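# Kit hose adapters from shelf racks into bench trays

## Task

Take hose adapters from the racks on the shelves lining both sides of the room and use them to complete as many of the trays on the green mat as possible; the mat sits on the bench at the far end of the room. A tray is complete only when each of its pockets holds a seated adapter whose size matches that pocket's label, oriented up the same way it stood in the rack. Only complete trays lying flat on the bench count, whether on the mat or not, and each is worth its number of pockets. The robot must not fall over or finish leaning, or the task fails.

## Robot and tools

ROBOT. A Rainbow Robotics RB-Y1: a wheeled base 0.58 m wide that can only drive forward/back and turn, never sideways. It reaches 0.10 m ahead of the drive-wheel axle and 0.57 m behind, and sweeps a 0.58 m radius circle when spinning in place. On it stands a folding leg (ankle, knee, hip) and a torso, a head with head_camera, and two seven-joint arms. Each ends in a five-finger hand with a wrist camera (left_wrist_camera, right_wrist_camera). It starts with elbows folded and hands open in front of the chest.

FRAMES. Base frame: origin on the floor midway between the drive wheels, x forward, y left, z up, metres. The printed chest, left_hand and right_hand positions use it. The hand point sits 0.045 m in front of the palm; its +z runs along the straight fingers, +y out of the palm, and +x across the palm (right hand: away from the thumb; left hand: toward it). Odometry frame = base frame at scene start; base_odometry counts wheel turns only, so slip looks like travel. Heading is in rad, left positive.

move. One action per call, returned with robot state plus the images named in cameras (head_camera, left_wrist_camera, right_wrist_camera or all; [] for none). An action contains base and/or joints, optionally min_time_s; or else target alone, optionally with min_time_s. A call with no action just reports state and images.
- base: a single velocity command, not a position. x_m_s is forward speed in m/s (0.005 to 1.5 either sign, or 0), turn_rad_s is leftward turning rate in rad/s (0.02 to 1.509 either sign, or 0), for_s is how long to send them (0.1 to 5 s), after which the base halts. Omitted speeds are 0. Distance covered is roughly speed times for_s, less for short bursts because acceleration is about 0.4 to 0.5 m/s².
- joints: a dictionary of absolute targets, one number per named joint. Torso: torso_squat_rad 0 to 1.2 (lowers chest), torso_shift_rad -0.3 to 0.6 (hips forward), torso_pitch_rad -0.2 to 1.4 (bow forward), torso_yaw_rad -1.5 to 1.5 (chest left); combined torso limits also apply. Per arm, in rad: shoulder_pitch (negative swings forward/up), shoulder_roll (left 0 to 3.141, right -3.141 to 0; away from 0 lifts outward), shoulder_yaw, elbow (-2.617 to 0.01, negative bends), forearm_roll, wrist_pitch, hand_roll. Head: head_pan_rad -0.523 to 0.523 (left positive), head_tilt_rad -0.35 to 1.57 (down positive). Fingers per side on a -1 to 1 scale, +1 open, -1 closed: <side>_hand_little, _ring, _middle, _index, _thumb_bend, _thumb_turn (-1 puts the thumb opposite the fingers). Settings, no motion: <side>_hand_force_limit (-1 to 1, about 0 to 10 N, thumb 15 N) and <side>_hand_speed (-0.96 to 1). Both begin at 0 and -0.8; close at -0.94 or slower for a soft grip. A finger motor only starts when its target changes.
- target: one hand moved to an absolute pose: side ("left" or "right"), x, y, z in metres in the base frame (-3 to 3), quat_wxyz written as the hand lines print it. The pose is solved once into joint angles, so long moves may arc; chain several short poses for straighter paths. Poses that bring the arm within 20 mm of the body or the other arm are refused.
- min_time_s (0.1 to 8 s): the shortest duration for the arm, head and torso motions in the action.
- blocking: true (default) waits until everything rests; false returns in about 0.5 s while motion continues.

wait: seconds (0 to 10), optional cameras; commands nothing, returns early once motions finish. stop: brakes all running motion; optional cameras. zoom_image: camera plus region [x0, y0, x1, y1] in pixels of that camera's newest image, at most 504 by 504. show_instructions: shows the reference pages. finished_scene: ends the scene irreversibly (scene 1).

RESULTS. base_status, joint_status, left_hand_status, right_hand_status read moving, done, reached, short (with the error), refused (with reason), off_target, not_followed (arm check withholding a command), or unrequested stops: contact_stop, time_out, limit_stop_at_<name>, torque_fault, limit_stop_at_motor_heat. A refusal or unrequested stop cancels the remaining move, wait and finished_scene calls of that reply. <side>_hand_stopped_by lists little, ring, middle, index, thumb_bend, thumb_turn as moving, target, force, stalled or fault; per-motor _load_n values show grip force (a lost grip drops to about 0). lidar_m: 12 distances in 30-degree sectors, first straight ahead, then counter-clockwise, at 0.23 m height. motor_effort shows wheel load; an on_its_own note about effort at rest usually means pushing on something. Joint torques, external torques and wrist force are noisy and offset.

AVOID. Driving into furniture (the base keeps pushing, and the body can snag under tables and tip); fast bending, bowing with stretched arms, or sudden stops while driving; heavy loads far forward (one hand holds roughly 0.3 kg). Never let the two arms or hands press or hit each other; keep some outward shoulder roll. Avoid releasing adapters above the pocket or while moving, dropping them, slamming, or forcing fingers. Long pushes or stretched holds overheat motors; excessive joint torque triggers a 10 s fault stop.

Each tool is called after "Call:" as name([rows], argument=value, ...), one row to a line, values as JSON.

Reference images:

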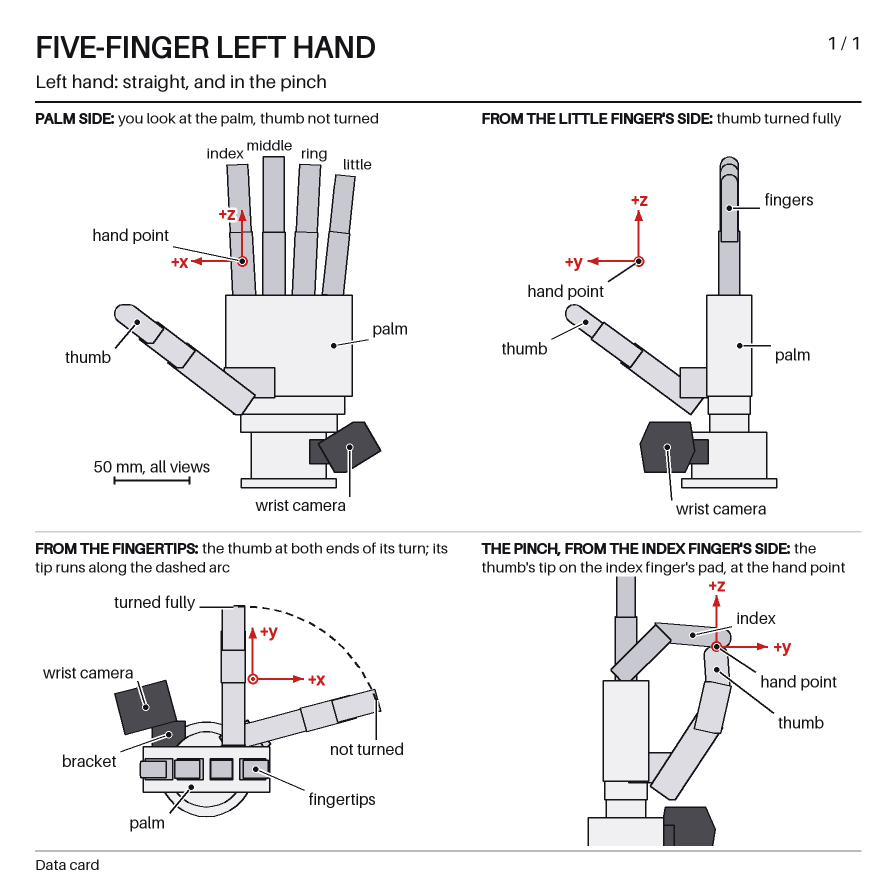

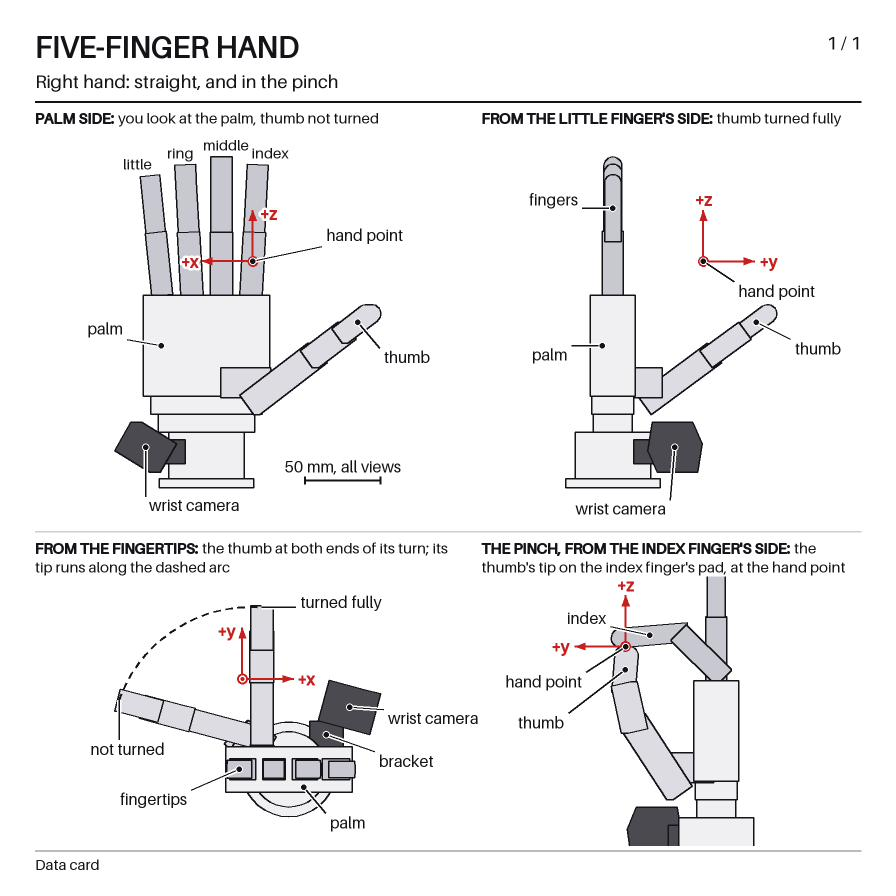

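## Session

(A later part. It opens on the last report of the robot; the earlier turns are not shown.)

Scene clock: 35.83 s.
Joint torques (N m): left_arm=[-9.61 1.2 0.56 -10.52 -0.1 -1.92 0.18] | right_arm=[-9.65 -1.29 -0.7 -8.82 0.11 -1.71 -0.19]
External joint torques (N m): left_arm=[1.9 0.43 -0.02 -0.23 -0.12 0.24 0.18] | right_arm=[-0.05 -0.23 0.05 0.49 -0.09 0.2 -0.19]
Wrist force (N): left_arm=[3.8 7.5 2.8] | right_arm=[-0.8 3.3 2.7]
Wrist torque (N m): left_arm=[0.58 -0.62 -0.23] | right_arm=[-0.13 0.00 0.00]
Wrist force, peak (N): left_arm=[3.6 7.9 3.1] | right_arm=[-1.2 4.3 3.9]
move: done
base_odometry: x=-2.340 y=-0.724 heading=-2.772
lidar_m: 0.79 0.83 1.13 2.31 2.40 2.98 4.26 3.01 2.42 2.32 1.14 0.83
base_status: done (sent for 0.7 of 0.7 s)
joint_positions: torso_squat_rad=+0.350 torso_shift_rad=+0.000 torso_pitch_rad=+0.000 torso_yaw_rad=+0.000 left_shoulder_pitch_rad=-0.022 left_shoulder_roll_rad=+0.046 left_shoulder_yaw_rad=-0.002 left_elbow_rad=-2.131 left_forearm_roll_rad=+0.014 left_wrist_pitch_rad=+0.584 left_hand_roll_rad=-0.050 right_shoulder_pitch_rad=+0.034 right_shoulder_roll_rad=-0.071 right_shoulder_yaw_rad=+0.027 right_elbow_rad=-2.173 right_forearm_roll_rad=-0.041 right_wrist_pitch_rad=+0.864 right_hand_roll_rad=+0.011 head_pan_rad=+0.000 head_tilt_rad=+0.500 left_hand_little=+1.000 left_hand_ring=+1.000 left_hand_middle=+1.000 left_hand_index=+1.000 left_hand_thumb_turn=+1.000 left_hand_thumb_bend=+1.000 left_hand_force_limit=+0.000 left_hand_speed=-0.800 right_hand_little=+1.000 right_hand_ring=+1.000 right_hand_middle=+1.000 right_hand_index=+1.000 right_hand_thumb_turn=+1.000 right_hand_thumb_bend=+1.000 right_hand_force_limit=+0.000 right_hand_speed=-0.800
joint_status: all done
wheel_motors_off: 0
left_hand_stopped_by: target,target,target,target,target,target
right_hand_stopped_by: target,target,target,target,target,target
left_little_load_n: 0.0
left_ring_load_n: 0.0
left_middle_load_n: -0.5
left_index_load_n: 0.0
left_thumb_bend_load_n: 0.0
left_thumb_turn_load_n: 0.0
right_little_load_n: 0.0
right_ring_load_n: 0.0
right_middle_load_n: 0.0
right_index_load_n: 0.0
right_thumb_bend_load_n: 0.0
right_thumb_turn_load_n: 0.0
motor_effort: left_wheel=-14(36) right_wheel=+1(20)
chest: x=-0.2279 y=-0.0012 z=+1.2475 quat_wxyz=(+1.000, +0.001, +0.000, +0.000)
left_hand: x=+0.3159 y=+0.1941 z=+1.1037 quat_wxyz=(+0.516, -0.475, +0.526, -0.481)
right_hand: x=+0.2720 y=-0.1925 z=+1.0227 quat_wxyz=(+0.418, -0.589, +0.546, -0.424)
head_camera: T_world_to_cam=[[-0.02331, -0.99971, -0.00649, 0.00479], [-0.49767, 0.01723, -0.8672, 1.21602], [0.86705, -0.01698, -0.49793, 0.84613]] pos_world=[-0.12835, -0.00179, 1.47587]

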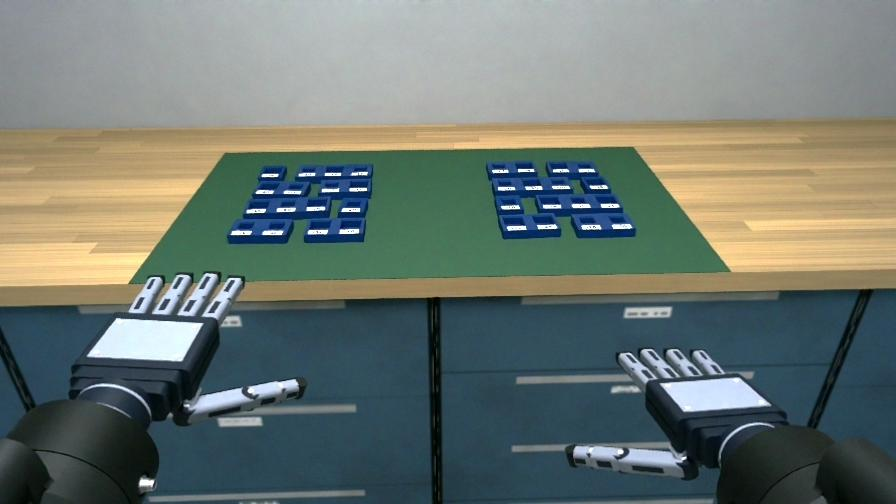

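Call:
zoom_image(camera="head_camera", region=[220, 155, 380, 250])

Call:
zoom_image(camera="head_camera", region=[480, 155, 640, 245])

Scaled by 3.150 from the camera's image (finer frame: 1280x720).

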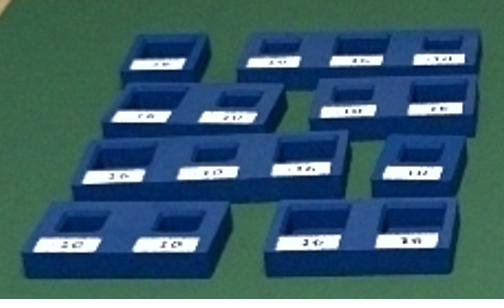

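Scaled by 3.150 from the camera's image (finer frame: 1280x720).

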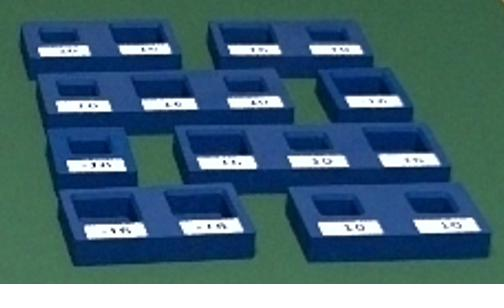

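Call:
move(base={"x_m_s": 0.3, "for_s": 1.5}, joints={"head_tilt_rad": 0.75}, cameras=["all"])

Scene clock: 41.77 s.
Joint torques (N m): left_arm=[-9.96 1.12 -0.04 -10.25 -0.13 -1.81 -0.01] | right_arm=[-9.81 -1.57 -0.73 -8.61 0.22 -1.73 -0.12]
External joint torques (N m): left_arm=[1.54 0.35 -0.62 0.04 -0.15 0.35 -0.01] | right_arm=[-0.21 -0.51 0.02 0.71 0.01 0.18 -0.12]
Wrist force (N): left_arm=[3.8 7.8 3.0] | right_arm=[-1.3 3.7 3.4]
Wrist torque (N m): left_arm=[0.60 -0.59 -0.24] | right_arm=[-0.09 0.07 -0.09]
Wrist force, peak (N): left_arm=[3.7 8.0 3.3] | right_arm=[-1.7 4.6 3.7]
move: done
base_odometry: x=-2.760 y=-0.887 heading=-2.771
lidar_m: 0.34 0.37 0.50 1.36 2.40 2.91 4.72 2.94 2.41 1.39 0.51 0.36
base_status: done (sent for 1.5 of 1.5 s)
joint_positions: torso_squat_rad=+0.350 torso_shift_rad=+0.000 torso_pitch_rad=+0.000 torso_yaw_rad=+0.000 left_shoulder_pitch_rad=-0.022 left_shoulder_roll_rad=+0.046 left_shoulder_yaw_rad=-0.002 left_elbow_rad=-2.131 left_forearm_roll_rad=+0.014 left_wrist_pitch_rad=+0.584 left_hand_roll_rad=-0.050 right_shoulder_pitch_rad=+0.034 right_shoulder_roll_rad=-0.071 right_shoulder_yaw_rad=+0.027 right_elbow_rad=-2.173 right_forearm_roll_rad=-0.041 right_wrist_pitch_rad=+0.864 right_hand_roll_rad=+0.011 head_pan_rad=+0.000 head_tilt_rad=+0.750 left_hand_little=+1.000 left_hand_ring=+1.000 left_hand_middle=+1.000 left_hand_index=+1.000 left_hand_thumb_turn=+1.000 left_hand_thumb_bend=+1.000 left_hand_force_limit=+0.000 left_hand_speed=-0.800 right_hand_little=+1.000 right_hand_ring=+1.000 right_hand_middle=+1.000 right_hand_index=+1.000 right_hand_thumb_turn=+1.000 right_hand_thumb_bend=+1.000 right_hand_force_limit=+0.000 right_hand_speed=-0.800
joint_status: all done
wheel_motors_off: 0
left_hand_stopped_by: target,target,target,target,target,target
right_hand_stopped_by: target,target,target,target,target,target
left_little_load_n: 0.0
left_ring_load_n: -0.5
left_middle_load_n: 0.0
left_index_load_n: 0.0
left_thumb_bend_load_n: 0.0
left_thumb_turn_load_n: -0.5
right_little_load_n: 0.0
right_ring_load_n: 0.0
right_middle_load_n: 0.0
right_index_load_n: 0.0
right_thumb_bend_load_n: 0.0
right_thumb_turn_load_n: 0.0
motor_effort: left_wheel=+6(43) right_wheel=-4(20)
chest: x=-0.2279 y=-0.0012 z=+1.2475 quat_wxyz=(+1.000, +0.001, +0.000, +0.000)
left_hand: x=+0.3159 y=+0.1941 z=+1.1037 quat_wxyz=(+0.516, -0.475, +0.526, -0.481)
right_hand: x=+0.2720 y=-0.1925 z=+1.0227 quat_wxyz=(+0.418, -0.589, +0.546, -0.424)
pictures: head_camera, left_wrist_camera, right_wrist_camera
head_camera: T_world_to_cam=[[-0.02383, -0.99972, -0.00058, -0.00379], [-0.69681, 0.01703, -0.71705, 0.95769], [0.71686, -0.01668, -0.69702, 1.1034]] pos_world=[-0.12374, -0.00169, 1.4558]
left_wrist_camera: T_world_to_cam=[[0.00275, -0.30438, 0.95255, -0.9901], [-0.52107, -0.81345, -0.25843, 0.60761], [0.85351, -0.49563, -0.16084, 0.11393]] pos_world=[0.22208, 0.24936, 1.11847]
right_wrist_camera: T_world_to_cam=[[-0.30284, -0.32805, -0.8948, 0.93232], [-0.59186, 0.80064, -0.09321, 0.41004], [0.74699, 0.50136, -0.43662, 0.45127]] pos_world=[0.18794, -0.2487, 1.0695]

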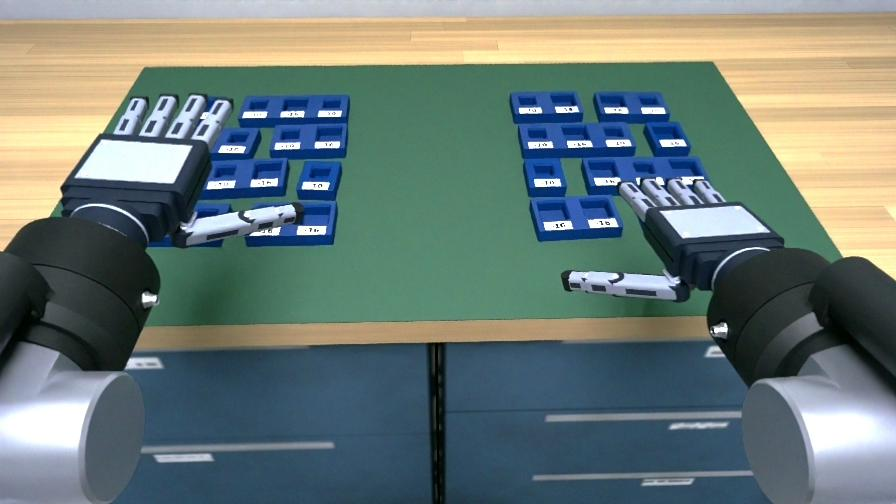

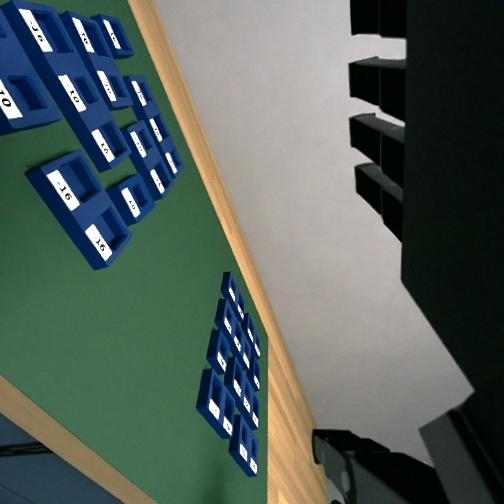

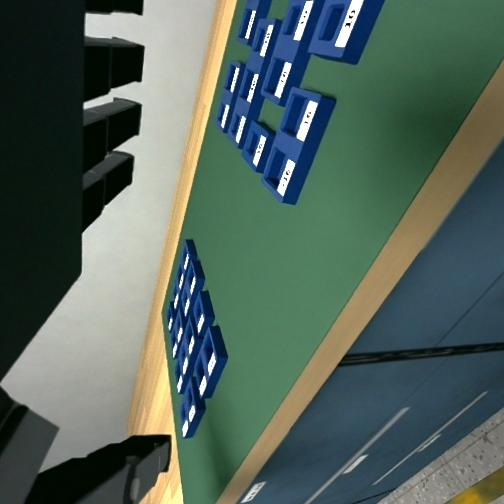

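Call:
zoom_image(camera="head_camera", region=[500, 80, 720, 250])

Call:
zoom_image(camera="right_wrist_camera", region=[200, 0, 400, 220])

Call:
zoom_image(camera="left_wrist_camera", region=[0, 0, 220, 280])

Scaled by 2.291 from the camera's image (finer frame: 1280x720).

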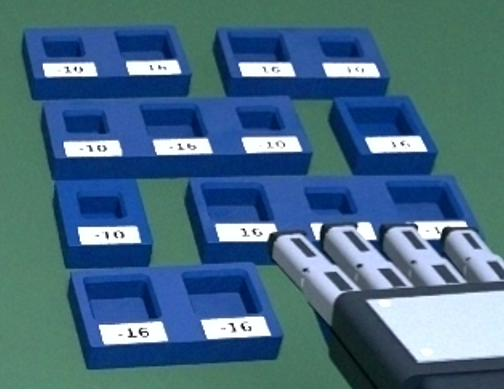

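Scaled by 2.291 from the camera's image (finer frame: 720x720).

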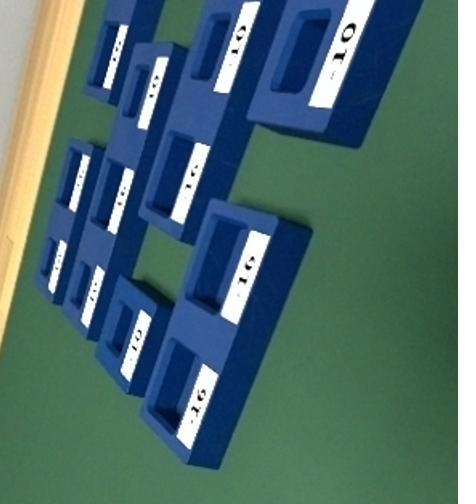

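Scaled by 1.800 from the camera's image (finer frame: 720x720).

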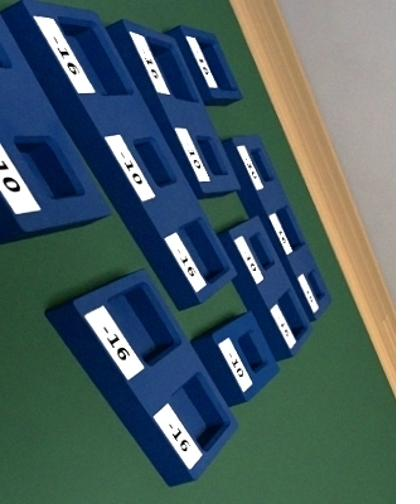

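Call:
move(base={"x_m_s": -0.6, "for_s": 4.5})

Call:
move(base={"turn_rad_s": 0.8, "for_s": 1.96}, joints={"head_tilt_rad": 0.4}, cameras=["head_camera"])

Scene clock: 49.63 s.
Joint torques (N m): left_arm=[-9.85 1.54 0.22 -10.56 -0.14 -1.74 -0.23] | right_arm=[-10.45 -1.5 -0.68 -8.75 0.08 -1.82 -0.13]
External joint torques (N m): left_arm=[1.66 0.77 -0.36 -0.27 -0.16 0.42 -0.23] | right_arm=[-0.85 -0.44 0.06 0.56 -0.12 0.09 -0.12]
Wrist force (N): left_arm=[3.6 7.6 2.9] | right_arm=[-1.4 4.1 3.3]
Wrist torque (N m): left_arm=[0.57 -0.56 -0.24] | right_arm=[-0.01 0.08 -0.09]
Wrist force, peak (N): left_arm=[3.6 8.0 3.6] | right_arm=[-1.8 4.2 4.2]
move: done
base_odometry: x=-0.242 y=+0.088 heading=-2.773
lidar_m: 3.05 3.14 2.40 1.95 2.19 2.09 2.01 2.11 2.20 1.94 2.40 3.16
base_status: done (sent for 4.5 of 4.5 s)
joint_positions: torso_squat_rad=+0.350 torso_shift_rad=+0.000 torso_pitch_rad=+0.000 torso_yaw_rad=+0.000 left_shoulder_pitch_rad=-0.022 left_shoulder_roll_rad=+0.046 left_shoulder_yaw_rad=-0.002 left_elbow_rad=-2.131 left_forearm_roll_rad=+0.014 left_wrist_pitch_rad=+0.584 left_hand_roll_rad=-0.050 right_shoulder_pitch_rad=+0.034 right_shoulder_roll_rad=-0.071 right_shoulder_yaw_rad=+0.027 right_elbow_rad=-2.173 right_forearm_roll_rad=-0.041 right_wrist_pitch_rad=+0.864 right_hand_roll_rad=+0.011 head_pan_rad=+0.000 head_tilt_rad=+0.750 left_hand_little=+1.000 left_hand_ring=+1.000 left_hand_middle=+1.000 left_hand_index=+1.000 left_hand_thumb_turn=+1.000 left_hand_thumb_bend=+1.000 left_hand_force_limit=+0.000 left_hand_speed=-0.800 right_hand_little=+1.000 right_hand_ring=+1.000 right_hand_middle=+1.000 right_hand_index=+1.000 right_hand_thumb_turn=+1.000 right_hand_thumb_bend=+1.000 right_hand_force_limit=+0.000 right_hand_speed=-0.800
joint_status: not commanded
wheel_motors_off: 0
left_hand_stopped_by: target,target,target,target,target,target
right_hand_stopped_by: target,target,target,target,target,target
left_little_load_n: -0.5
left_ring_load_n: 0.0
left_middle_load_n: -0.5
left_index_load_n: 0.0
left_thumb_bend_load_n: 0.0
left_thumb_turn_load_n: -0.5
right_little_load_n: 0.0
right_ring_load_n: 0.0
right_middle_load_n: 0.0
right_index_load_n: 0.0
right_thumb_bend_load_n: 0.0
right_thumb_turn_load_n: 0.0
motor_effort: left_wheel=-14(52) right_wheel=+8(26)
chest: x=-0.2281 y=-0.0012 z=+1.2475 quat_wxyz=(+1.000, +0.001, +0.000, +0.000)
left_hand: x=+0.3158 y=+0.1941 z=+1.1038 quat_wxyz=(+0.516, -0.475, +0.526, -0.481)
right_hand: x=+0.2719 y=-0.1925 z=+1.0228 quat_wxyz=(+0.418, -0.589, +0.546, -0.424)
pictures: none

Scene clock: 53.53 s.
Joint torques (N m): left_arm=[-9.43 1.18 0.83 -10.48 -0.22 -1.69 -0.05] | right_arm=[-10.43 -1.55 -0.49 -8.63 0.15 -1.82 -0.19]
External joint torques (N m): left_arm=[2.08 0.41 0.24 -0.19 -0.25 0.48 -0.05] | right_arm=[-0.83 -0.49 0.25 0.69 -0.05 0.09 -0.19]
Wrist force (N): left_arm=[3.5 7.7 3.0] | right_arm=[-1.0 4.5 3.4]
Wrist torque (N m): left_arm=[0.57 -0.55 -0.25] | right_arm=[0.02 0.01 -0.01]
Wrist force, peak (N): left_arm=[3.8 7.8 3.2] | right_arm=[-1.2 4.4 4.4]
move: done
base_odometry: x=-0.242 y=+0.088 heading=-1.200
lidar_m: 1.94 2.19 2.09 2.01 2.08 2.16 1.96 2.41 3.18 3.06 3.16 2.40
base_status: done (sent for 1.97 of 1.97 s)
joint_positions: torso_squat_rad=+0.350 torso_shift_rad=+0.000 torso_pitch_rad=+0.000 torso_yaw_rad=+0.000 left_shoulder_pitch_rad=-0.022 left_shoulder_roll_rad=+0.046 left_shoulder_yaw_rad=-0.002 left_elbow_rad=-2.131 left_forearm_roll_rad=+0.014 left_wrist_pitch_rad=+0.584 left_hand_roll_rad=-0.050 right_shoulder_pitch_rad=+0.034 right_shoulder_roll_rad=-0.071 right_shoulder_yaw_rad=+0.027 right_elbow_rad=-2.173 right_forearm_roll_rad=-0.041 right_wrist_pitch_rad=+0.864 right_hand_roll_rad=+0.011 head_pan_rad=+0.000 head_tilt_rad=+0.400 left_hand_little=+1.000 left_hand_ring=+1.000 left_hand_middle=+1.000 left_hand_index=+1.000 left_hand_thumb_turn=+1.000 left_hand_thumb_bend=+1.000 left_hand_force_limit=+0.000 left_hand_speed=-0.800 right_hand_little=+1.000 right_hand_ring=+1.000 right_hand_middle=+1.000 right_hand_index=+1.000 right_hand_thumb_turn=+1.000 right_hand_thumb_bend=+1.000 right_hand_force_limit=+0.000 right_hand_speed=-0.800
joint_status: all done
wheel_motors_off: 0
left_hand_stopped_by: target,target,target,target,target,target
right_hand_stopped_by: target,target,target,target,target,target
left_little_load_n: 0.0
left_ring_load_n: 0.0
left_middle_load_n: 0.0
left_index_load_n: 0.0
left_thumb_bend_load_n: 0.0
left_thumb_turn_load_n: -0.5
right_little_load_n: 0.0
right_ring_load_n: 0.0
right_middle_load_n: 0.0
right_index_load_n: 0.0
right_thumb_bend_load_n: 0.0
right_thumb_turn_load_n: 0.0
motor_effort: left_wheel=+2(42) right_wheel=+7(26)
chest: x=-0.2281 y=-0.0012 z=+1.2475 quat_wxyz=(+1.000, +0.001, +0.000, +0.000)
left_hand: x=+0.3158 y=+0.1941 z=+1.1038 quat_wxyz=(+0.516, -0.475, +0.526, -0.481)
right_hand: x=+0.2719 y=-0.1925 z=+1.0228 quat_wxyz=(+0.418, -0.589, +0.546, -0.424)
head_camera: T_world_to_cam=[[-0.02276, -0.9997, -0.00879, 0.00836], [-0.40841, 0.01733, -0.91263, 1.30005], [0.91251, -0.01718, -0.40869, 0.72648]] pos_world=[-0.13177, -0.00169, 1.48344]

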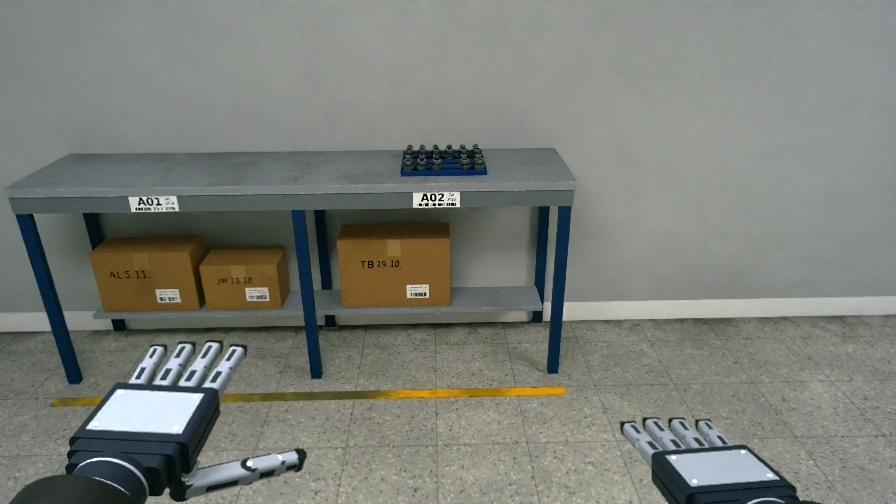

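Call:
move(base={"x_m_s": 0.6, "for_s": 2.7}, joints={"head_tilt_rad": 0.85}, cameras=["all"])

Call:
zoom_image(camera="head_camera", region=[300, 100, 600, 300])

Scene clock: 58.13 s.
Joint torques (N m): left_arm=[-10.11 1.57 0.41 -10.35 -0.13 -1.99 0.11] | right_arm=[-9.72 -1.67 -0.69 -8.83 0.17 -1.81 -0.14]
External joint torques (N m): left_arm=[1.39 0.8 -0.17 -0.06 -0.15 0.17 0.1] | right_arm=[-0.12 -0.61 0.06 0.48 -0.03 0.1 -0.14]
Wrist force (N): left_arm=[3.6 7.5 2.9] | right_arm=[-0.9 3.8 3.4]
Wrist torque (N m): left_arm=[0.54 -0.55 -0.22] | right_arm=[-0.09 0.03 -0.01]
Wrist force, peak (N): left_arm=[3.8 7.9 3.2] | right_arm=[-1.3 4.1 4.2]
move: done
base_odometry: x=+0.346 y=-1.421 heading=-1.199
lidar_m: 0.48 0.49 0.52 1.39 2.09 2.84 3.54 4.08 3.17 2.73 0.51 0.72
base_status: done (sent for 2.7 of 2.7 s)
joint_positions: torso_squat_rad=+0.350 torso_shift_rad=+0.000 torso_pitch_rad=+0.000 torso_yaw_rad=+0.000 left_shoulder_pitch_rad=-0.022 left_shoulder_roll_rad=+0.046 left_shoulder_yaw_rad=-0.002 left_elbow_rad=-2.131 left_forearm_roll_rad=+0.014 left_wrist_pitch_rad=+0.584 left_hand_roll_rad=-0.050 right_shoulder_pitch_rad=+0.034 right_shoulder_roll_rad=-0.071 right_shoulder_yaw_rad=+0.027 right_elbow_rad=-2.173 right_forearm_roll_rad=-0.041 right_wrist_pitch_rad=+0.864 right_hand_roll_rad=+0.011 head_pan_rad=+0.000 head_tilt_rad=+0.850 left_hand_little=+1.000 left_hand_ring=+1.000 left_hand_middle=+1.000 left_hand_index=+1.000 left_hand_thumb_turn=+1.000 left_hand_thumb_bend=+1.000 left_hand_force_limit=+0.000 left_hand_speed=-0.800 right_hand_little=+1.000 right_hand_ring=+1.000 right_hand_middle=+1.000 right_hand_index=+1.000 right_hand_thumb_turn=+1.000 right_hand_thumb_bend=+1.000 right_hand_force_limit=+0.000 right_hand_speed=-0.800
joint_status: all done
wheel_motors_off: 0
left_hand_stopped_by: target,target,target,target,target,target
right_hand_stopped_by: target,target,target,target,target,target
left_little_load_n: 0.0
left_ring_load_n: 0.0
left_middle_load_n: 0.0
left_index_load_n: 0.0
left_thumb_bend_load_n: 0.0
left_thumb_turn_load_n: -0.5
right_little_load_n: 0.0
right_ring_load_n: 0.0
right_middle_load_n: 0.0
right_index_load_n: 0.0
right_thumb_bend_load_n: 0.0
right_thumb_turn_load_n: 0.0
motor_effort: left_wheel=+1(48) right_wheel=-2(28)
chest: x=-0.2279 y=-0.0012 z=+1.2475 quat_wxyz=(+1.000, +0.001, +0.000, +0.000)
left_hand: x=+0.3160 y=+0.1941 z=+1.1037 quat_wxyz=(+0.516, -0.475, +0.526, -0.481)
right_hand: x=+0.2721 y=-0.1925 z=+1.0227 quat_wxyz=(+0.418, -0.589, +0.546, -0.424)
pictures: head_camera, left_wrist_camera, right_wrist_camera
head_camera: T_world_to_cam=[[-0.02355, -0.99972, 0.00185, -0.00727], [-0.76487, 0.01683, -0.64396, 0.83779], [0.64375, -0.01658, -0.76506, 1.18681]] pos_world=[-0.12337, -0.00169, 1.44749]
left_wrist_camera: T_world_to_cam=[[0.00264, -0.30432, 0.95257, -0.99012], [-0.52111, -0.81342, -0.25842, 0.6076], [0.85348, -0.49571, -0.16073, 0.11384]] pos_world=[0.22208, 0.24936, 1.11847]
right_wrist_camera: T_world_to_cam=[[-0.30284, -0.32805, -0.8948, 0.93232], [-0.59186, 0.80064, -0.09321, 0.41004], [0.74699, 0.50136, -0.43662, 0.45127]] pos_world=[0.18794, -0.2487, 1.0695]

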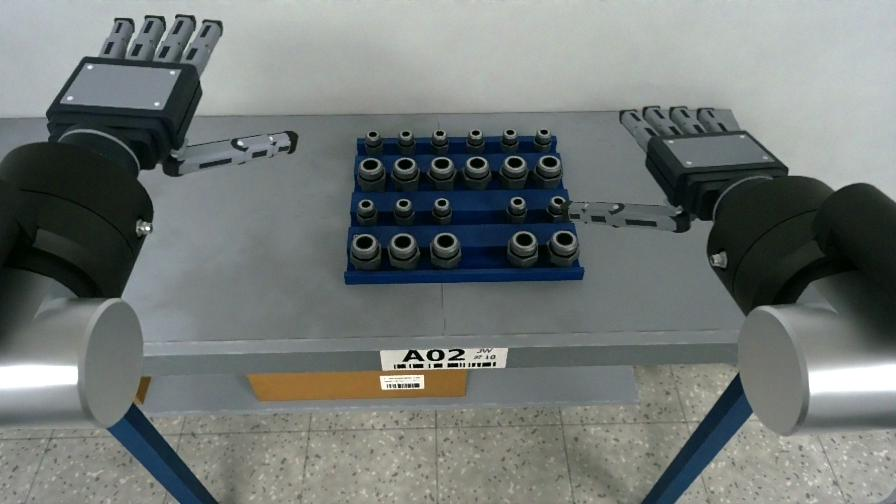

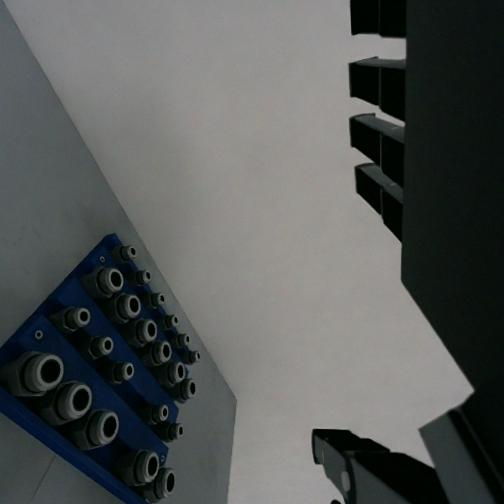

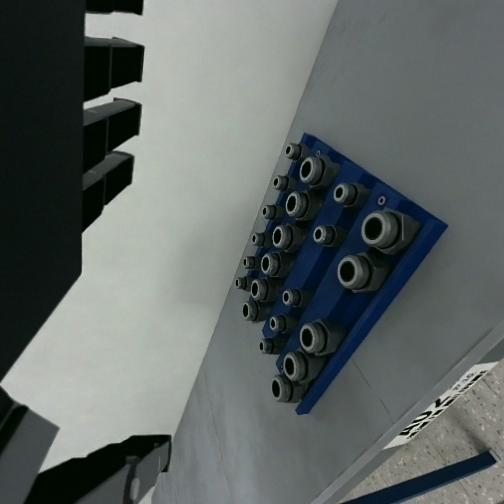

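Scaled by 1.680 from the camera's image (finer frame: 1280x720).

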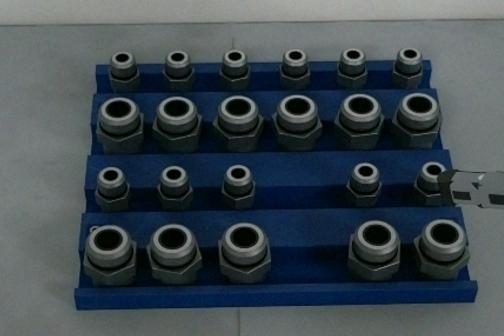

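Call:
zoom_image(camera="left_wrist_camera", region=[0, 220, 210, 504])

Call:
zoom_image(camera="right_wrist_camera", region=[220, 120, 460, 420])

Call:
zoom_image(camera="head_camera", region=[340, 180, 480, 290])

Scaled by 1.775 from the camera's image (finer frame: 720x720).

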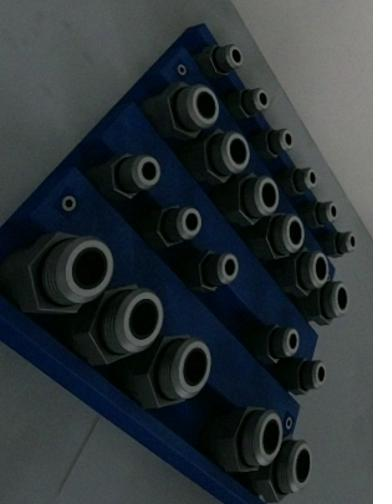

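Scaled by 1.680 from the camera's image (finer frame: 720x720).

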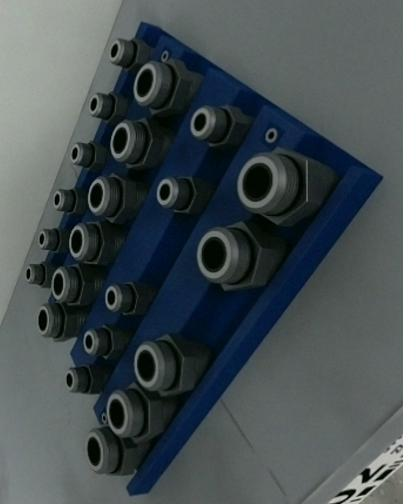

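Scaled by 3.600 from the camera's image (finer frame: 1280x720).

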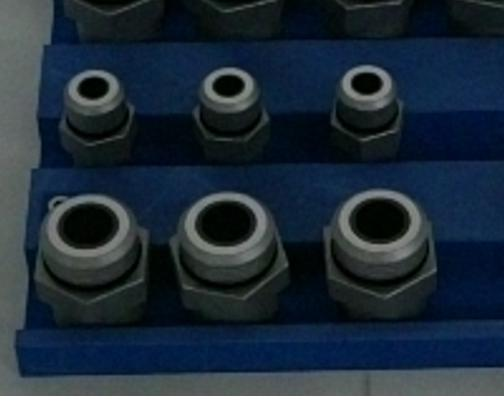

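Call:
move(target={"side": "right", "x": 0.3, "y": -0.25, "z": 1.2, "quat_wxyz": [0.3536, -0.6124, 0.6124, -0.3536]}, min_time_s=1.2)

Call:
move(target={"side": "left", "x": 0.3, "y": 0.25, "z": 1.2, "quat_wxyz": [0.3536, -0.6124, 0.6124, -0.3536]}, min_time_s=1.2)

Call:
move(joints={"torso_squat_rad": 0.8, "torso_pitch_rad": 0.15, "right_hand_thumb_turn": -1, "left_hand_thumb_turn": -1, "right_hand_speed": -0.3, "left_hand_speed": -0.3}, cameras=["all"])

Scene clock: 64.10 s.
Joint torques (N m): left_arm=[-9.61 1.08 1.21 -10.39 -0.11 -2.1 0] | right_arm=[-17.42 -8.53 -0.86 -4.52 0.01 -1.77 -0.34]
External joint torques (N m): left_arm=[1.9 0.31 0.63 -0.1 -0.14 0.06 0] | right_arm=[-0.04 -0.99 0.32 0.73 -0.13 -0.03 -0.34]
Wrist force (N): left_arm=[3.7 7.8 2.8] | right_arm=[-1.2 4.1 4.1]
Wrist torque (N m): left_arm=[0.59 -0.58 -0.23] | right_arm=[-0.02 0.10 -0.22]
Wrist force, peak (N): left_arm=[3.8 7.9 3.2] | right_arm=[-1.6 4.8 4.4]
move: done
base_odometry: x=+0.346 y=-1.421 heading=-1.199
lidar_m: 0.48 0.49 0.52 1.39 2.09 2.86 3.54 4.10 3.17 2.73 0.51 0.72
base_status: not commanded
joint_positions: torso_squat_rad=+0.350 torso_shift_rad=+0.000 torso_pitch_rad=+0.000 torso_yaw_rad=+0.000 left_shoulder_pitch_rad=-0.022 left_shoulder_roll_rad=+0.046 left_shoulder_yaw_rad=-0.002 left_elbow_rad=-2.131 left_forearm_roll_rad=+0.014 left_wrist_pitch_rad=+0.584 left_hand_roll_rad=-0.050 right_shoulder_pitch_rad=-0.749 right_shoulder_roll_rad=-0.323 right_shoulder_yaw_rad=-0.307 right_elbow_rad=-2.049 right_forearm_roll_rad=-0.241 right_wrist_pitch_rad=+1.776 right_hand_roll_rad=-0.047 head_pan_rad=+0.000 head_tilt_rad=+0.850 left_hand_little=+1.000 left_hand_ring=+1.000 left_hand_middle=+1.000 left_hand_index=+1.000 left_hand_thumb_turn=+1.000 left_hand_thumb_bend=+1.000 left_hand_force_limit=+0.000 left_hand_speed=-0.800 right_hand_little=+1.000 right_hand_ring=+1.000 right_hand_middle=+1.000 right_hand_index=+1.000 right_hand_thumb_turn=+1.000 right_hand_thumb_bend=+1.000 right_hand_force_limit=+0.000 right_hand_speed=-0.800
joint_status: all done
wheel_motors_off: 0
left_hand_stopped_by: target,target,target,target,target,target
right_hand_stopped_by: target,target,target,target,target,target
left_little_load_n: 0.0
left_ring_load_n: 0.0
left_middle_load_n: 0.0
left_index_load_n: 0.0
left_thumb_bend_load_n: 0.0
left_thumb_turn_load_n: -0.5
right_little_load_n: 0.0
right_ring_load_n: 0.0
right_middle_load_n: 0.0
right_index_load_n: 0.0
right_thumb_bend_load_n: 0.0
right_thumb_turn_load_n: -0.5
motor_effort: left_wheel=+0(3) right_wheel=-1(2)
chest: x=-0.2279 y=-0.0012 z=+1.2475 quat_wxyz=(+1.000, +0.001, +0.000, +0.000)
left_hand: x=+0.3159 y=+0.1941 z=+1.1037 quat_wxyz=(+0.516, -0.475, +0.526, -0.481)
right_hand: x=+0.2999 y=-0.2500 z=+1.2000 quat_wxyz=(+0.354, -0.612, +0.612, -0.354)
right_hand_status: reached (checked arc that bows 31 mm and turns the hand up to 14 deg, planned for 1.2 s): 0 mm and 0.0 deg off.
pictures: none

Scene clock: 65.63 s.
Joint torques (N m): left_arm=[-15.24 8.03 2.71 -4.93 -0.01 -1.72 0.08] | right_arm=[-17.35 -8.41 -1.03 -4.85 0.11 -1.75 -0.39]
External joint torques (N m): left_arm=[3.06 0.08 0.78 0.73 0.1 0.18 0.07] | right_arm=[0.04 -0.87 0.15 0.41 -0.03 -0.01 -0.39]
Wrist force (N): left_arm=[3.0 6.8 6.0] | right_arm=[-1.1 3.5 4.5]
Wrist torque (N m): left_arm=[0.36 -0.42 -0.20] | right_arm=[-0.14 0.01 -0.23]
Wrist force, peak (N): left_arm=[3.4 8.1 4.8] | right_arm=[-2.1 3.3 5.0]
move: done
base_odometry: x=+0.346 y=-1.421 heading=-1.199
lidar_m: 0.48 0.51 0.52 1.39 2.09 2.86 3.53 4.08 3.17 2.74 0.51 0.70
base_status: not commanded
joint_positions: torso_squat_rad=+0.350 torso_shift_rad=+0.000 torso_pitch_rad=+0.000 torso_yaw_rad=+0.000 left_shoulder_pitch_rad=-0.735 left_shoulder_roll_rad=+0.351 left_shoulder_yaw_rad=+0.295 left_elbow_rad=-2.051 left_forearm_roll_rad=+0.270 left_wrist_pitch_rad=+1.765 left_hand_roll_rad=+0.074 right_shoulder_pitch_rad=-0.749 right_shoulder_roll_rad=-0.323 right_shoulder_yaw_rad=-0.307 right_elbow_rad=-2.049 right_forearm_roll_rad=-0.241 right_wrist_pitch_rad=+1.776 right_hand_roll_rad=-0.047 head_pan_rad=+0.000 head_tilt_rad=+0.850 left_hand_little=+1.000 left_hand_ring=+1.000 left_hand_middle=+1.000 left_hand_index=+1.000 left_hand_thumb_turn=+1.000 left_hand_thumb_bend=+1.000 left_hand_force_limit=+0.000 left_hand_speed=-0.800 right_hand_little=+1.000 right_hand_ring=+1.000 right_hand_middle=+1.000 right_hand_index=+1.000 right_hand_thumb_turn=+1.000 right_hand_thumb_bend=+1.000 right_hand_force_limit=+0.000 right_hand_speed=-0.800
joint_status: all done
wheel_motors_off: 0
left_hand_stopped_by: target,target,target,target,target,target
right_hand_stopped_by: target,target,target,target,target,target
left_little_load_n: 0.0
left_ring_load_n: 0.0
left_middle_load_n: 0.0
left_index_load_n: 0.0
left_thumb_bend_load_n: 0.0
left_thumb_turn_load_n: 0.0
right_little_load_n: 0.0
right_ring_load_n: 0.0
right_middle_load_n: 0.0
right_index_load_n: 0.0
right_thumb_bend_load_n: 0.0
right_thumb_turn_load_n: -0.5
motor_effort: left_wheel=+1(3) right_wheel=+0(2)
chest: x=-0.2279 y=-0.0012 z=+1.2475 quat_wxyz=(+1.000, +0.001, +0.000, +0.000)
left_hand: x=+0.2995 y=+0.2500 z=+1.2005 quat_wxyz=(+0.355, -0.612, +0.612, -0.354)
left_hand_status: reached (checked arc that bows 29 mm and turns the hand up to 30 deg, planned for 1.2 s): 1 mm and 0.1 deg off.
right_hand: x=+0.2999 y=-0.2500 z=+1.2000 quat_wxyz=(+0.354, -0.612, +0.612, -0.354)
pictures: none

Scene clock: 68.00 s.
Joint torques (N m): left_arm=[-14.41 7.76 2.9 -6.19 -0.05 -1.55 0.08] | right_arm=[-17.06 -8.74 -1.17 -5.7 0.12 -1.66 -0.36]
External joint torques (N m): left_arm=[2.75 -0.39 0.69 0.43 0.05 0.18 0.08] | right_arm=[-0.81 -1.03 0.28 0.4 -0.04 -0.1 -0.36]
Wrist force (N): left_arm=[3.2 6.1 6.5] | right_arm=[-0.3 2.9 4.6]
Wrist torque (N m): left_arm=[0.24 -0.42 -0.17] | right_arm=[-0.19 -0.08 -0.15]
Wrist force, peak (N): left_arm=[3.2 6.4 6.8] | right_arm=[-1.0 3.4 5.7]
move: done
base_odometry: x=+0.346 y=-1.421 heading=-1.199
lidar_m: 0.48 0.50 0.53 1.39 2.09 2.85 3.55 4.09 3.17 2.74 0.51 0.72
base_status: not commanded
joint_positions: torso_squat_rad=+0.800 torso_shift_rad=+0.000 torso_pitch_rad=+0.150 torso_yaw_rad=+0.000 left_shoulder_pitch_rad=-0.735 left_shoulder_roll_rad=+0.351 left_shoulder_yaw_rad=+0.295 left_elbow_rad=-2.051 left_forearm_roll_rad=+0.270 left_wrist_pitch_rad=+1.765 left_hand_roll_rad=+0.074 right_shoulder_pitch_rad=-0.749 right_shoulder_roll_rad=-0.323 right_shoulder_yaw_rad=-0.307 right_elbow_rad=-2.049 right_forearm_roll_rad=-0.241 right_wrist_pitch_rad=+1.776 right_hand_roll_rad=-0.047 head_pan_rad=+0.000 head_tilt_rad=+0.850 left_hand_little=+1.000 left_hand_ring=+1.000 left_hand_middle=+1.000 left_hand_index=+1.000 left_hand_thumb_turn=-1.000 left_hand_thumb_bend=+1.000 left_hand_force_limit=+0.000 left_hand_speed=-0.300 right_hand_little=+1.000 right_hand_ring=+1.000 right_hand_middle=+1.000 right_hand_index=+1.000 right_hand_thumb_turn=-1.000 right_hand_thumb_bend=+1.000 right_hand_force_limit=+0.000 right_hand_speed=-0.300
joint_status: all done
wheel_motors_off: 0
left_hand_stopped_by: target,target,target,target,target,target
right_hand_stopped_by: target,target,target,target,target,target
left_little_load_n: 0.0
left_ring_load_n: 0.0
left_middle_load_n: 0.0
left_index_load_n: 0.0
left_thumb_bend_load_n: 0.0
left_thumb_turn_load_n: 0.0
right_little_load_n: 0.0
right_ring_load_n: 0.0
right_middle_load_n: 0.0
right_index_load_n: 0.0
right_thumb_bend_load_n: 0.0
right_thumb_turn_load_n: 0.0
motor_effort: left_wheel=+1(4) right_wheel=-1(2)
chest: x=-0.1818 y=-0.0010 z=+1.0742 quat_wxyz=(+0.997, +0.001, +0.075, +0.000)
left_hand: x=+0.3327 y=+0.2502 z=+0.9489 quat_wxyz=(+0.308, -0.637, +0.637, -0.307)
right_hand: x=+0.3331 y=-0.2498 z=+0.9483 quat_wxyz=(+0.307, -0.637, +0.637, -0.307)
pictures: head_camera, left_wrist_camera, right_wrist_camera
head_camera: T_world_to_cam=[[-0.02288, -0.99972, 0.00531, -0.00927], [-0.85248, 0.01673, -0.52249, 0.61503], [0.52226, -0.01648, -0.85263, 1.0965]] pos_world=[-0.04856, -0.00149, 1.2563]
left_wrist_camera: T_world_to_cam=[[0.60962, -0.22072, 0.76134, -0.86701], [-0.51357, -0.84159, 0.16724, 0.22259], [0.60383, -0.49296, -0.62641, 0.6267]] pos_world=[0.26445, 0.3049, 1.01544]
right_wrist_camera: T_world_to_cam=[[-0.62864, -0.27526, -0.72736, 0.82834], [-0.53846, 0.82888, 0.1517, 0.24213], [0.56114, 0.48702, -0.66928, 0.68086]] pos_world=[0.26905, -0.30428, 1.02146]

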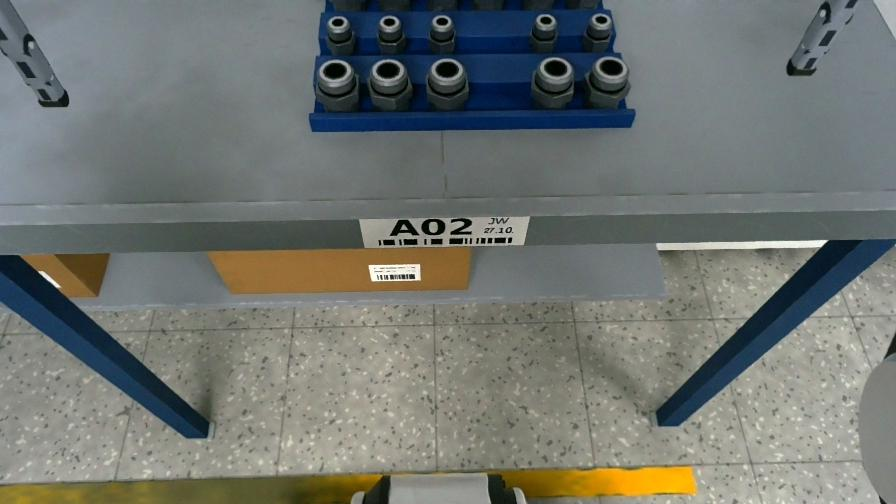

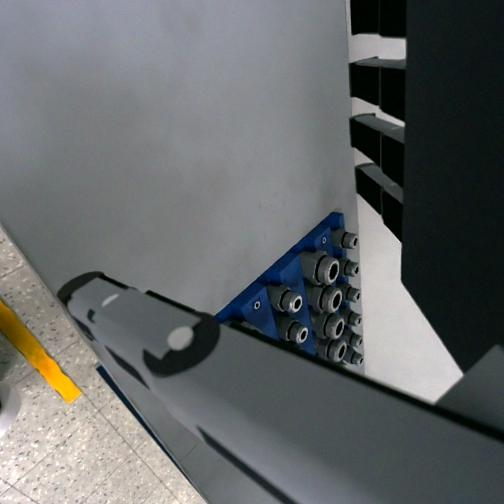

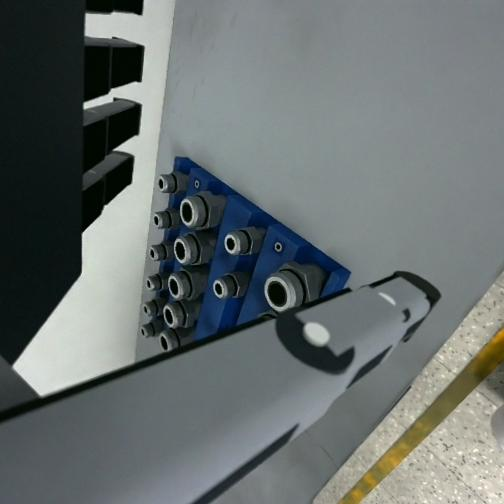

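Call:
move(joints={"head_tilt_rad": 0.6, "right_hand_index": 0.2, "right_hand_middle": 0.2, "right_hand_thumb_bend": 0.6, "left_hand_index": 0.2, "left_hand_middle": 0.2, "left_hand_thumb_bend": 0.6}, cameras=["all"])

Call:
zoom_image(camera="head_camera", region=[300, 80, 640, 280])

Scene clock: 69.20 s.
Joint torques (N m): left_arm=[-14.15 7.88 2.39 -5.99 0.03 -1.66 0.09] | right_arm=[-16.81 -8.77 -1.3 -5.77 0.1 -1.57 -0.37]
External joint torques (N m): left_arm=[3.01 -0.26 0.19 0.62 0.13 0.06 0.1] | right_arm=[-0.57 -1.06 0.16 0.33 -0.06 -0.01 -0.38]
Wrist force (N): left_arm=[3.0 6.3 6.6] | right_arm=[-0.8 2.7 5.3]
Wrist torque (N m): left_arm=[0.30 -0.38 -0.19] | right_arm=[-0.28 -0.05 -0.22]
Wrist force, peak (N): left_arm=[3.5 6.3 6.5] | right_arm=[-1.5 2.8 5.7]
move: done
base_odometry: x=+0.346 y=-1.421 heading=-1.199
lidar_m: 0.48 0.50 0.52 1.38 2.09 2.84 3.54 4.09 3.18 2.72 0.52 0.72
base_status: not commanded
joint_positions: torso_squat_rad=+0.800 torso_shift_rad=+0.000 torso_pitch_rad=+0.150 torso_yaw_rad=+0.000 left_shoulder_pitch_rad=-0.735 left_shoulder_roll_rad=+0.351 left_shoulder_yaw_rad=+0.295 left_elbow_rad=-2.051 left_forearm_roll_rad=+0.270 left_wrist_pitch_rad=+1.765 left_hand_roll_rad=+0.074 right_shoulder_pitch_rad=-0.749 right_shoulder_roll_rad=-0.323 right_shoulder_yaw_rad=-0.307 right_elbow_rad=-2.049 right_forearm_roll_rad=-0.241 right_wrist_pitch_rad=+1.776 right_hand_roll_rad=-0.047 head_pan_rad=+0.000 head_tilt_rad=+0.600 left_hand_little=+1.000 left_hand_ring=+1.000 left_hand_middle=+0.200 left_hand_index=+0.200 left_hand_thumb_turn=-1.000 left_hand_thumb_bend=+0.600 left_hand_force_limit=+0.000 left_hand_speed=-0.300 right_hand_little=+1.000 right_hand_ring=+1.000 right_hand_middle=+0.200 right_hand_index=+0.200 right_hand_thumb_turn=-1.000 right_hand_thumb_bend=+0.600 right_hand_force_limit=+0.000 right_hand_speed=-0.300
joint_status: all done
wheel_motors_off: 0
left_hand_stopped_by: target,target,target,target,target,target
right_hand_stopped_by: target,target,target,target,target,target
left_little_load_n: -0.5
left_ring_load_n: 0.0
left_middle_load_n: 0.0
left_index_load_n: 0.0
left_thumb_bend_load_n: 0.0
left_thumb_turn_load_n: 0.0
right_little_load_n: 0.0
right_ring_load_n: 0.0
right_middle_load_n: 0.0
right_index_load_n: 0.0
right_thumb_bend_load_n: 0.0
right_thumb_turn_load_n: 0.0
motor_effort: left_wheel=+1(4) right_wheel=-1(2)
chest: x=-0.1818 y=-0.0010 z=+1.0742 quat_wxyz=(+0.997, +0.001, +0.075, +0.000)
left_hand: x=+0.3327 y=+0.2502 z=+0.9489 quat_wxyz=(+0.308, -0.637, +0.637, -0.307)
right_hand: x=+0.3331 y=-0.2498 z=+0.9483 quat_wxyz=(+0.307, -0.637, +0.637, -0.307)
pictures: head_camera, left_wrist_camera, right_wrist_camera
head_camera: T_world_to_cam=[[-0.02391, -0.99971, -0.00052, -0.00207], [-0.69671, 0.01703, -0.71715, 0.88229], [0.71696, -0.01678, -0.69691, 0.92431]] pos_world=[-0.04805, -0.00159, 1.27691]
left_wrist_camera: T_world_to_cam=[[0.60962, -0.22072, 0.76134, -0.86701], [-0.51357, -0.84159, 0.16724, 0.22259], [0.60383, -0.49296, -0.62641, 0.6267]] pos_world=[0.26445, 0.3049, 1.01544]
right_wrist_camera: T_world_to_cam=[[-0.62864, -0.27526, -0.72736, 0.82834], [-0.53846, 0.82888, 0.1517, 0.24213], [0.56114, 0.48702, -0.66928, 0.68086]] pos_world=[0.26905, -0.30428, 1.02146]

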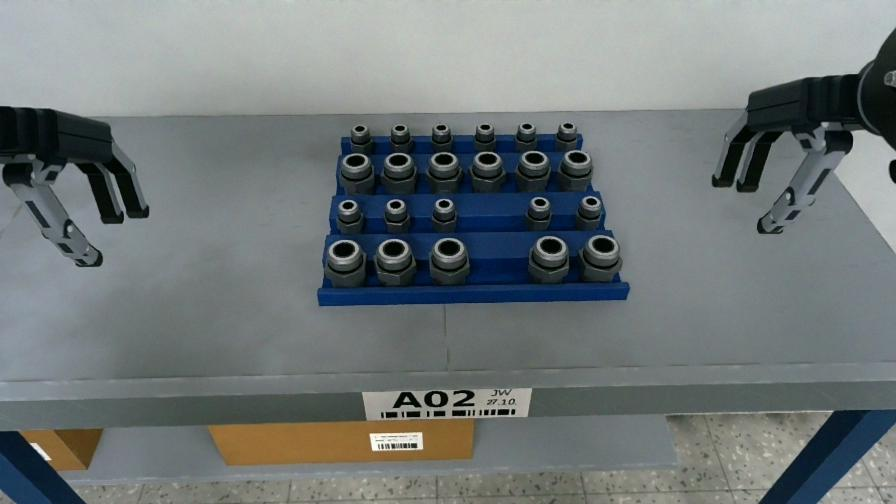

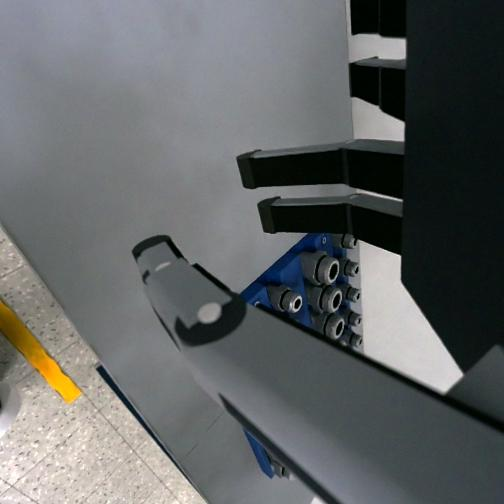

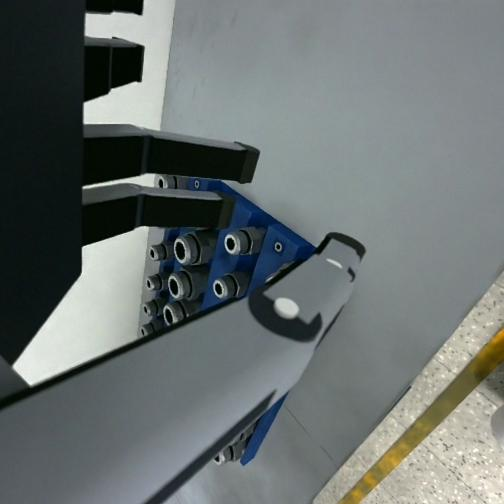

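Scaled by 1.482 from the camera's image (finer frame: 1280x720).

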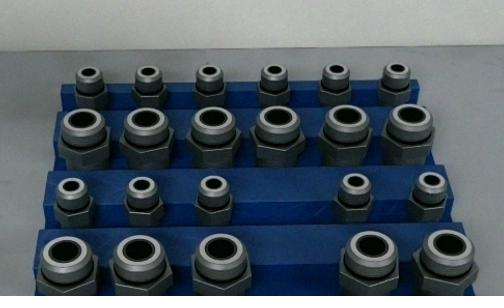

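Call:
zoom_image(camera="head_camera", region=[690, 70, 896, 250])

Call:
zoom_image(camera="head_camera", region=[0, 90, 200, 280])

Scaled by 2.447 from the camera's image (finer frame: 1280x720).

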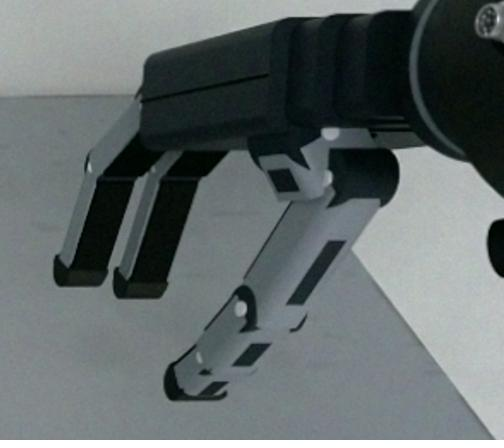

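Scaled by 2.520 from the camera's image (finer frame: 1280x720).

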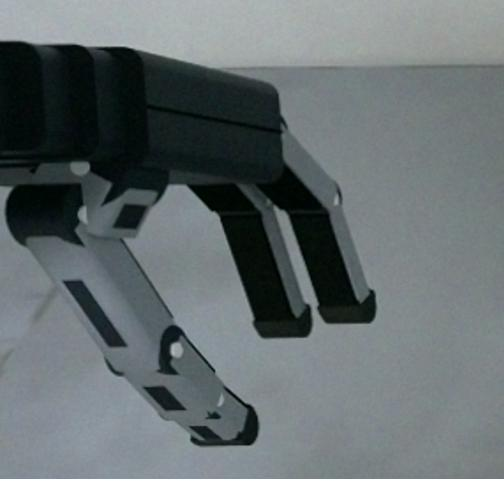

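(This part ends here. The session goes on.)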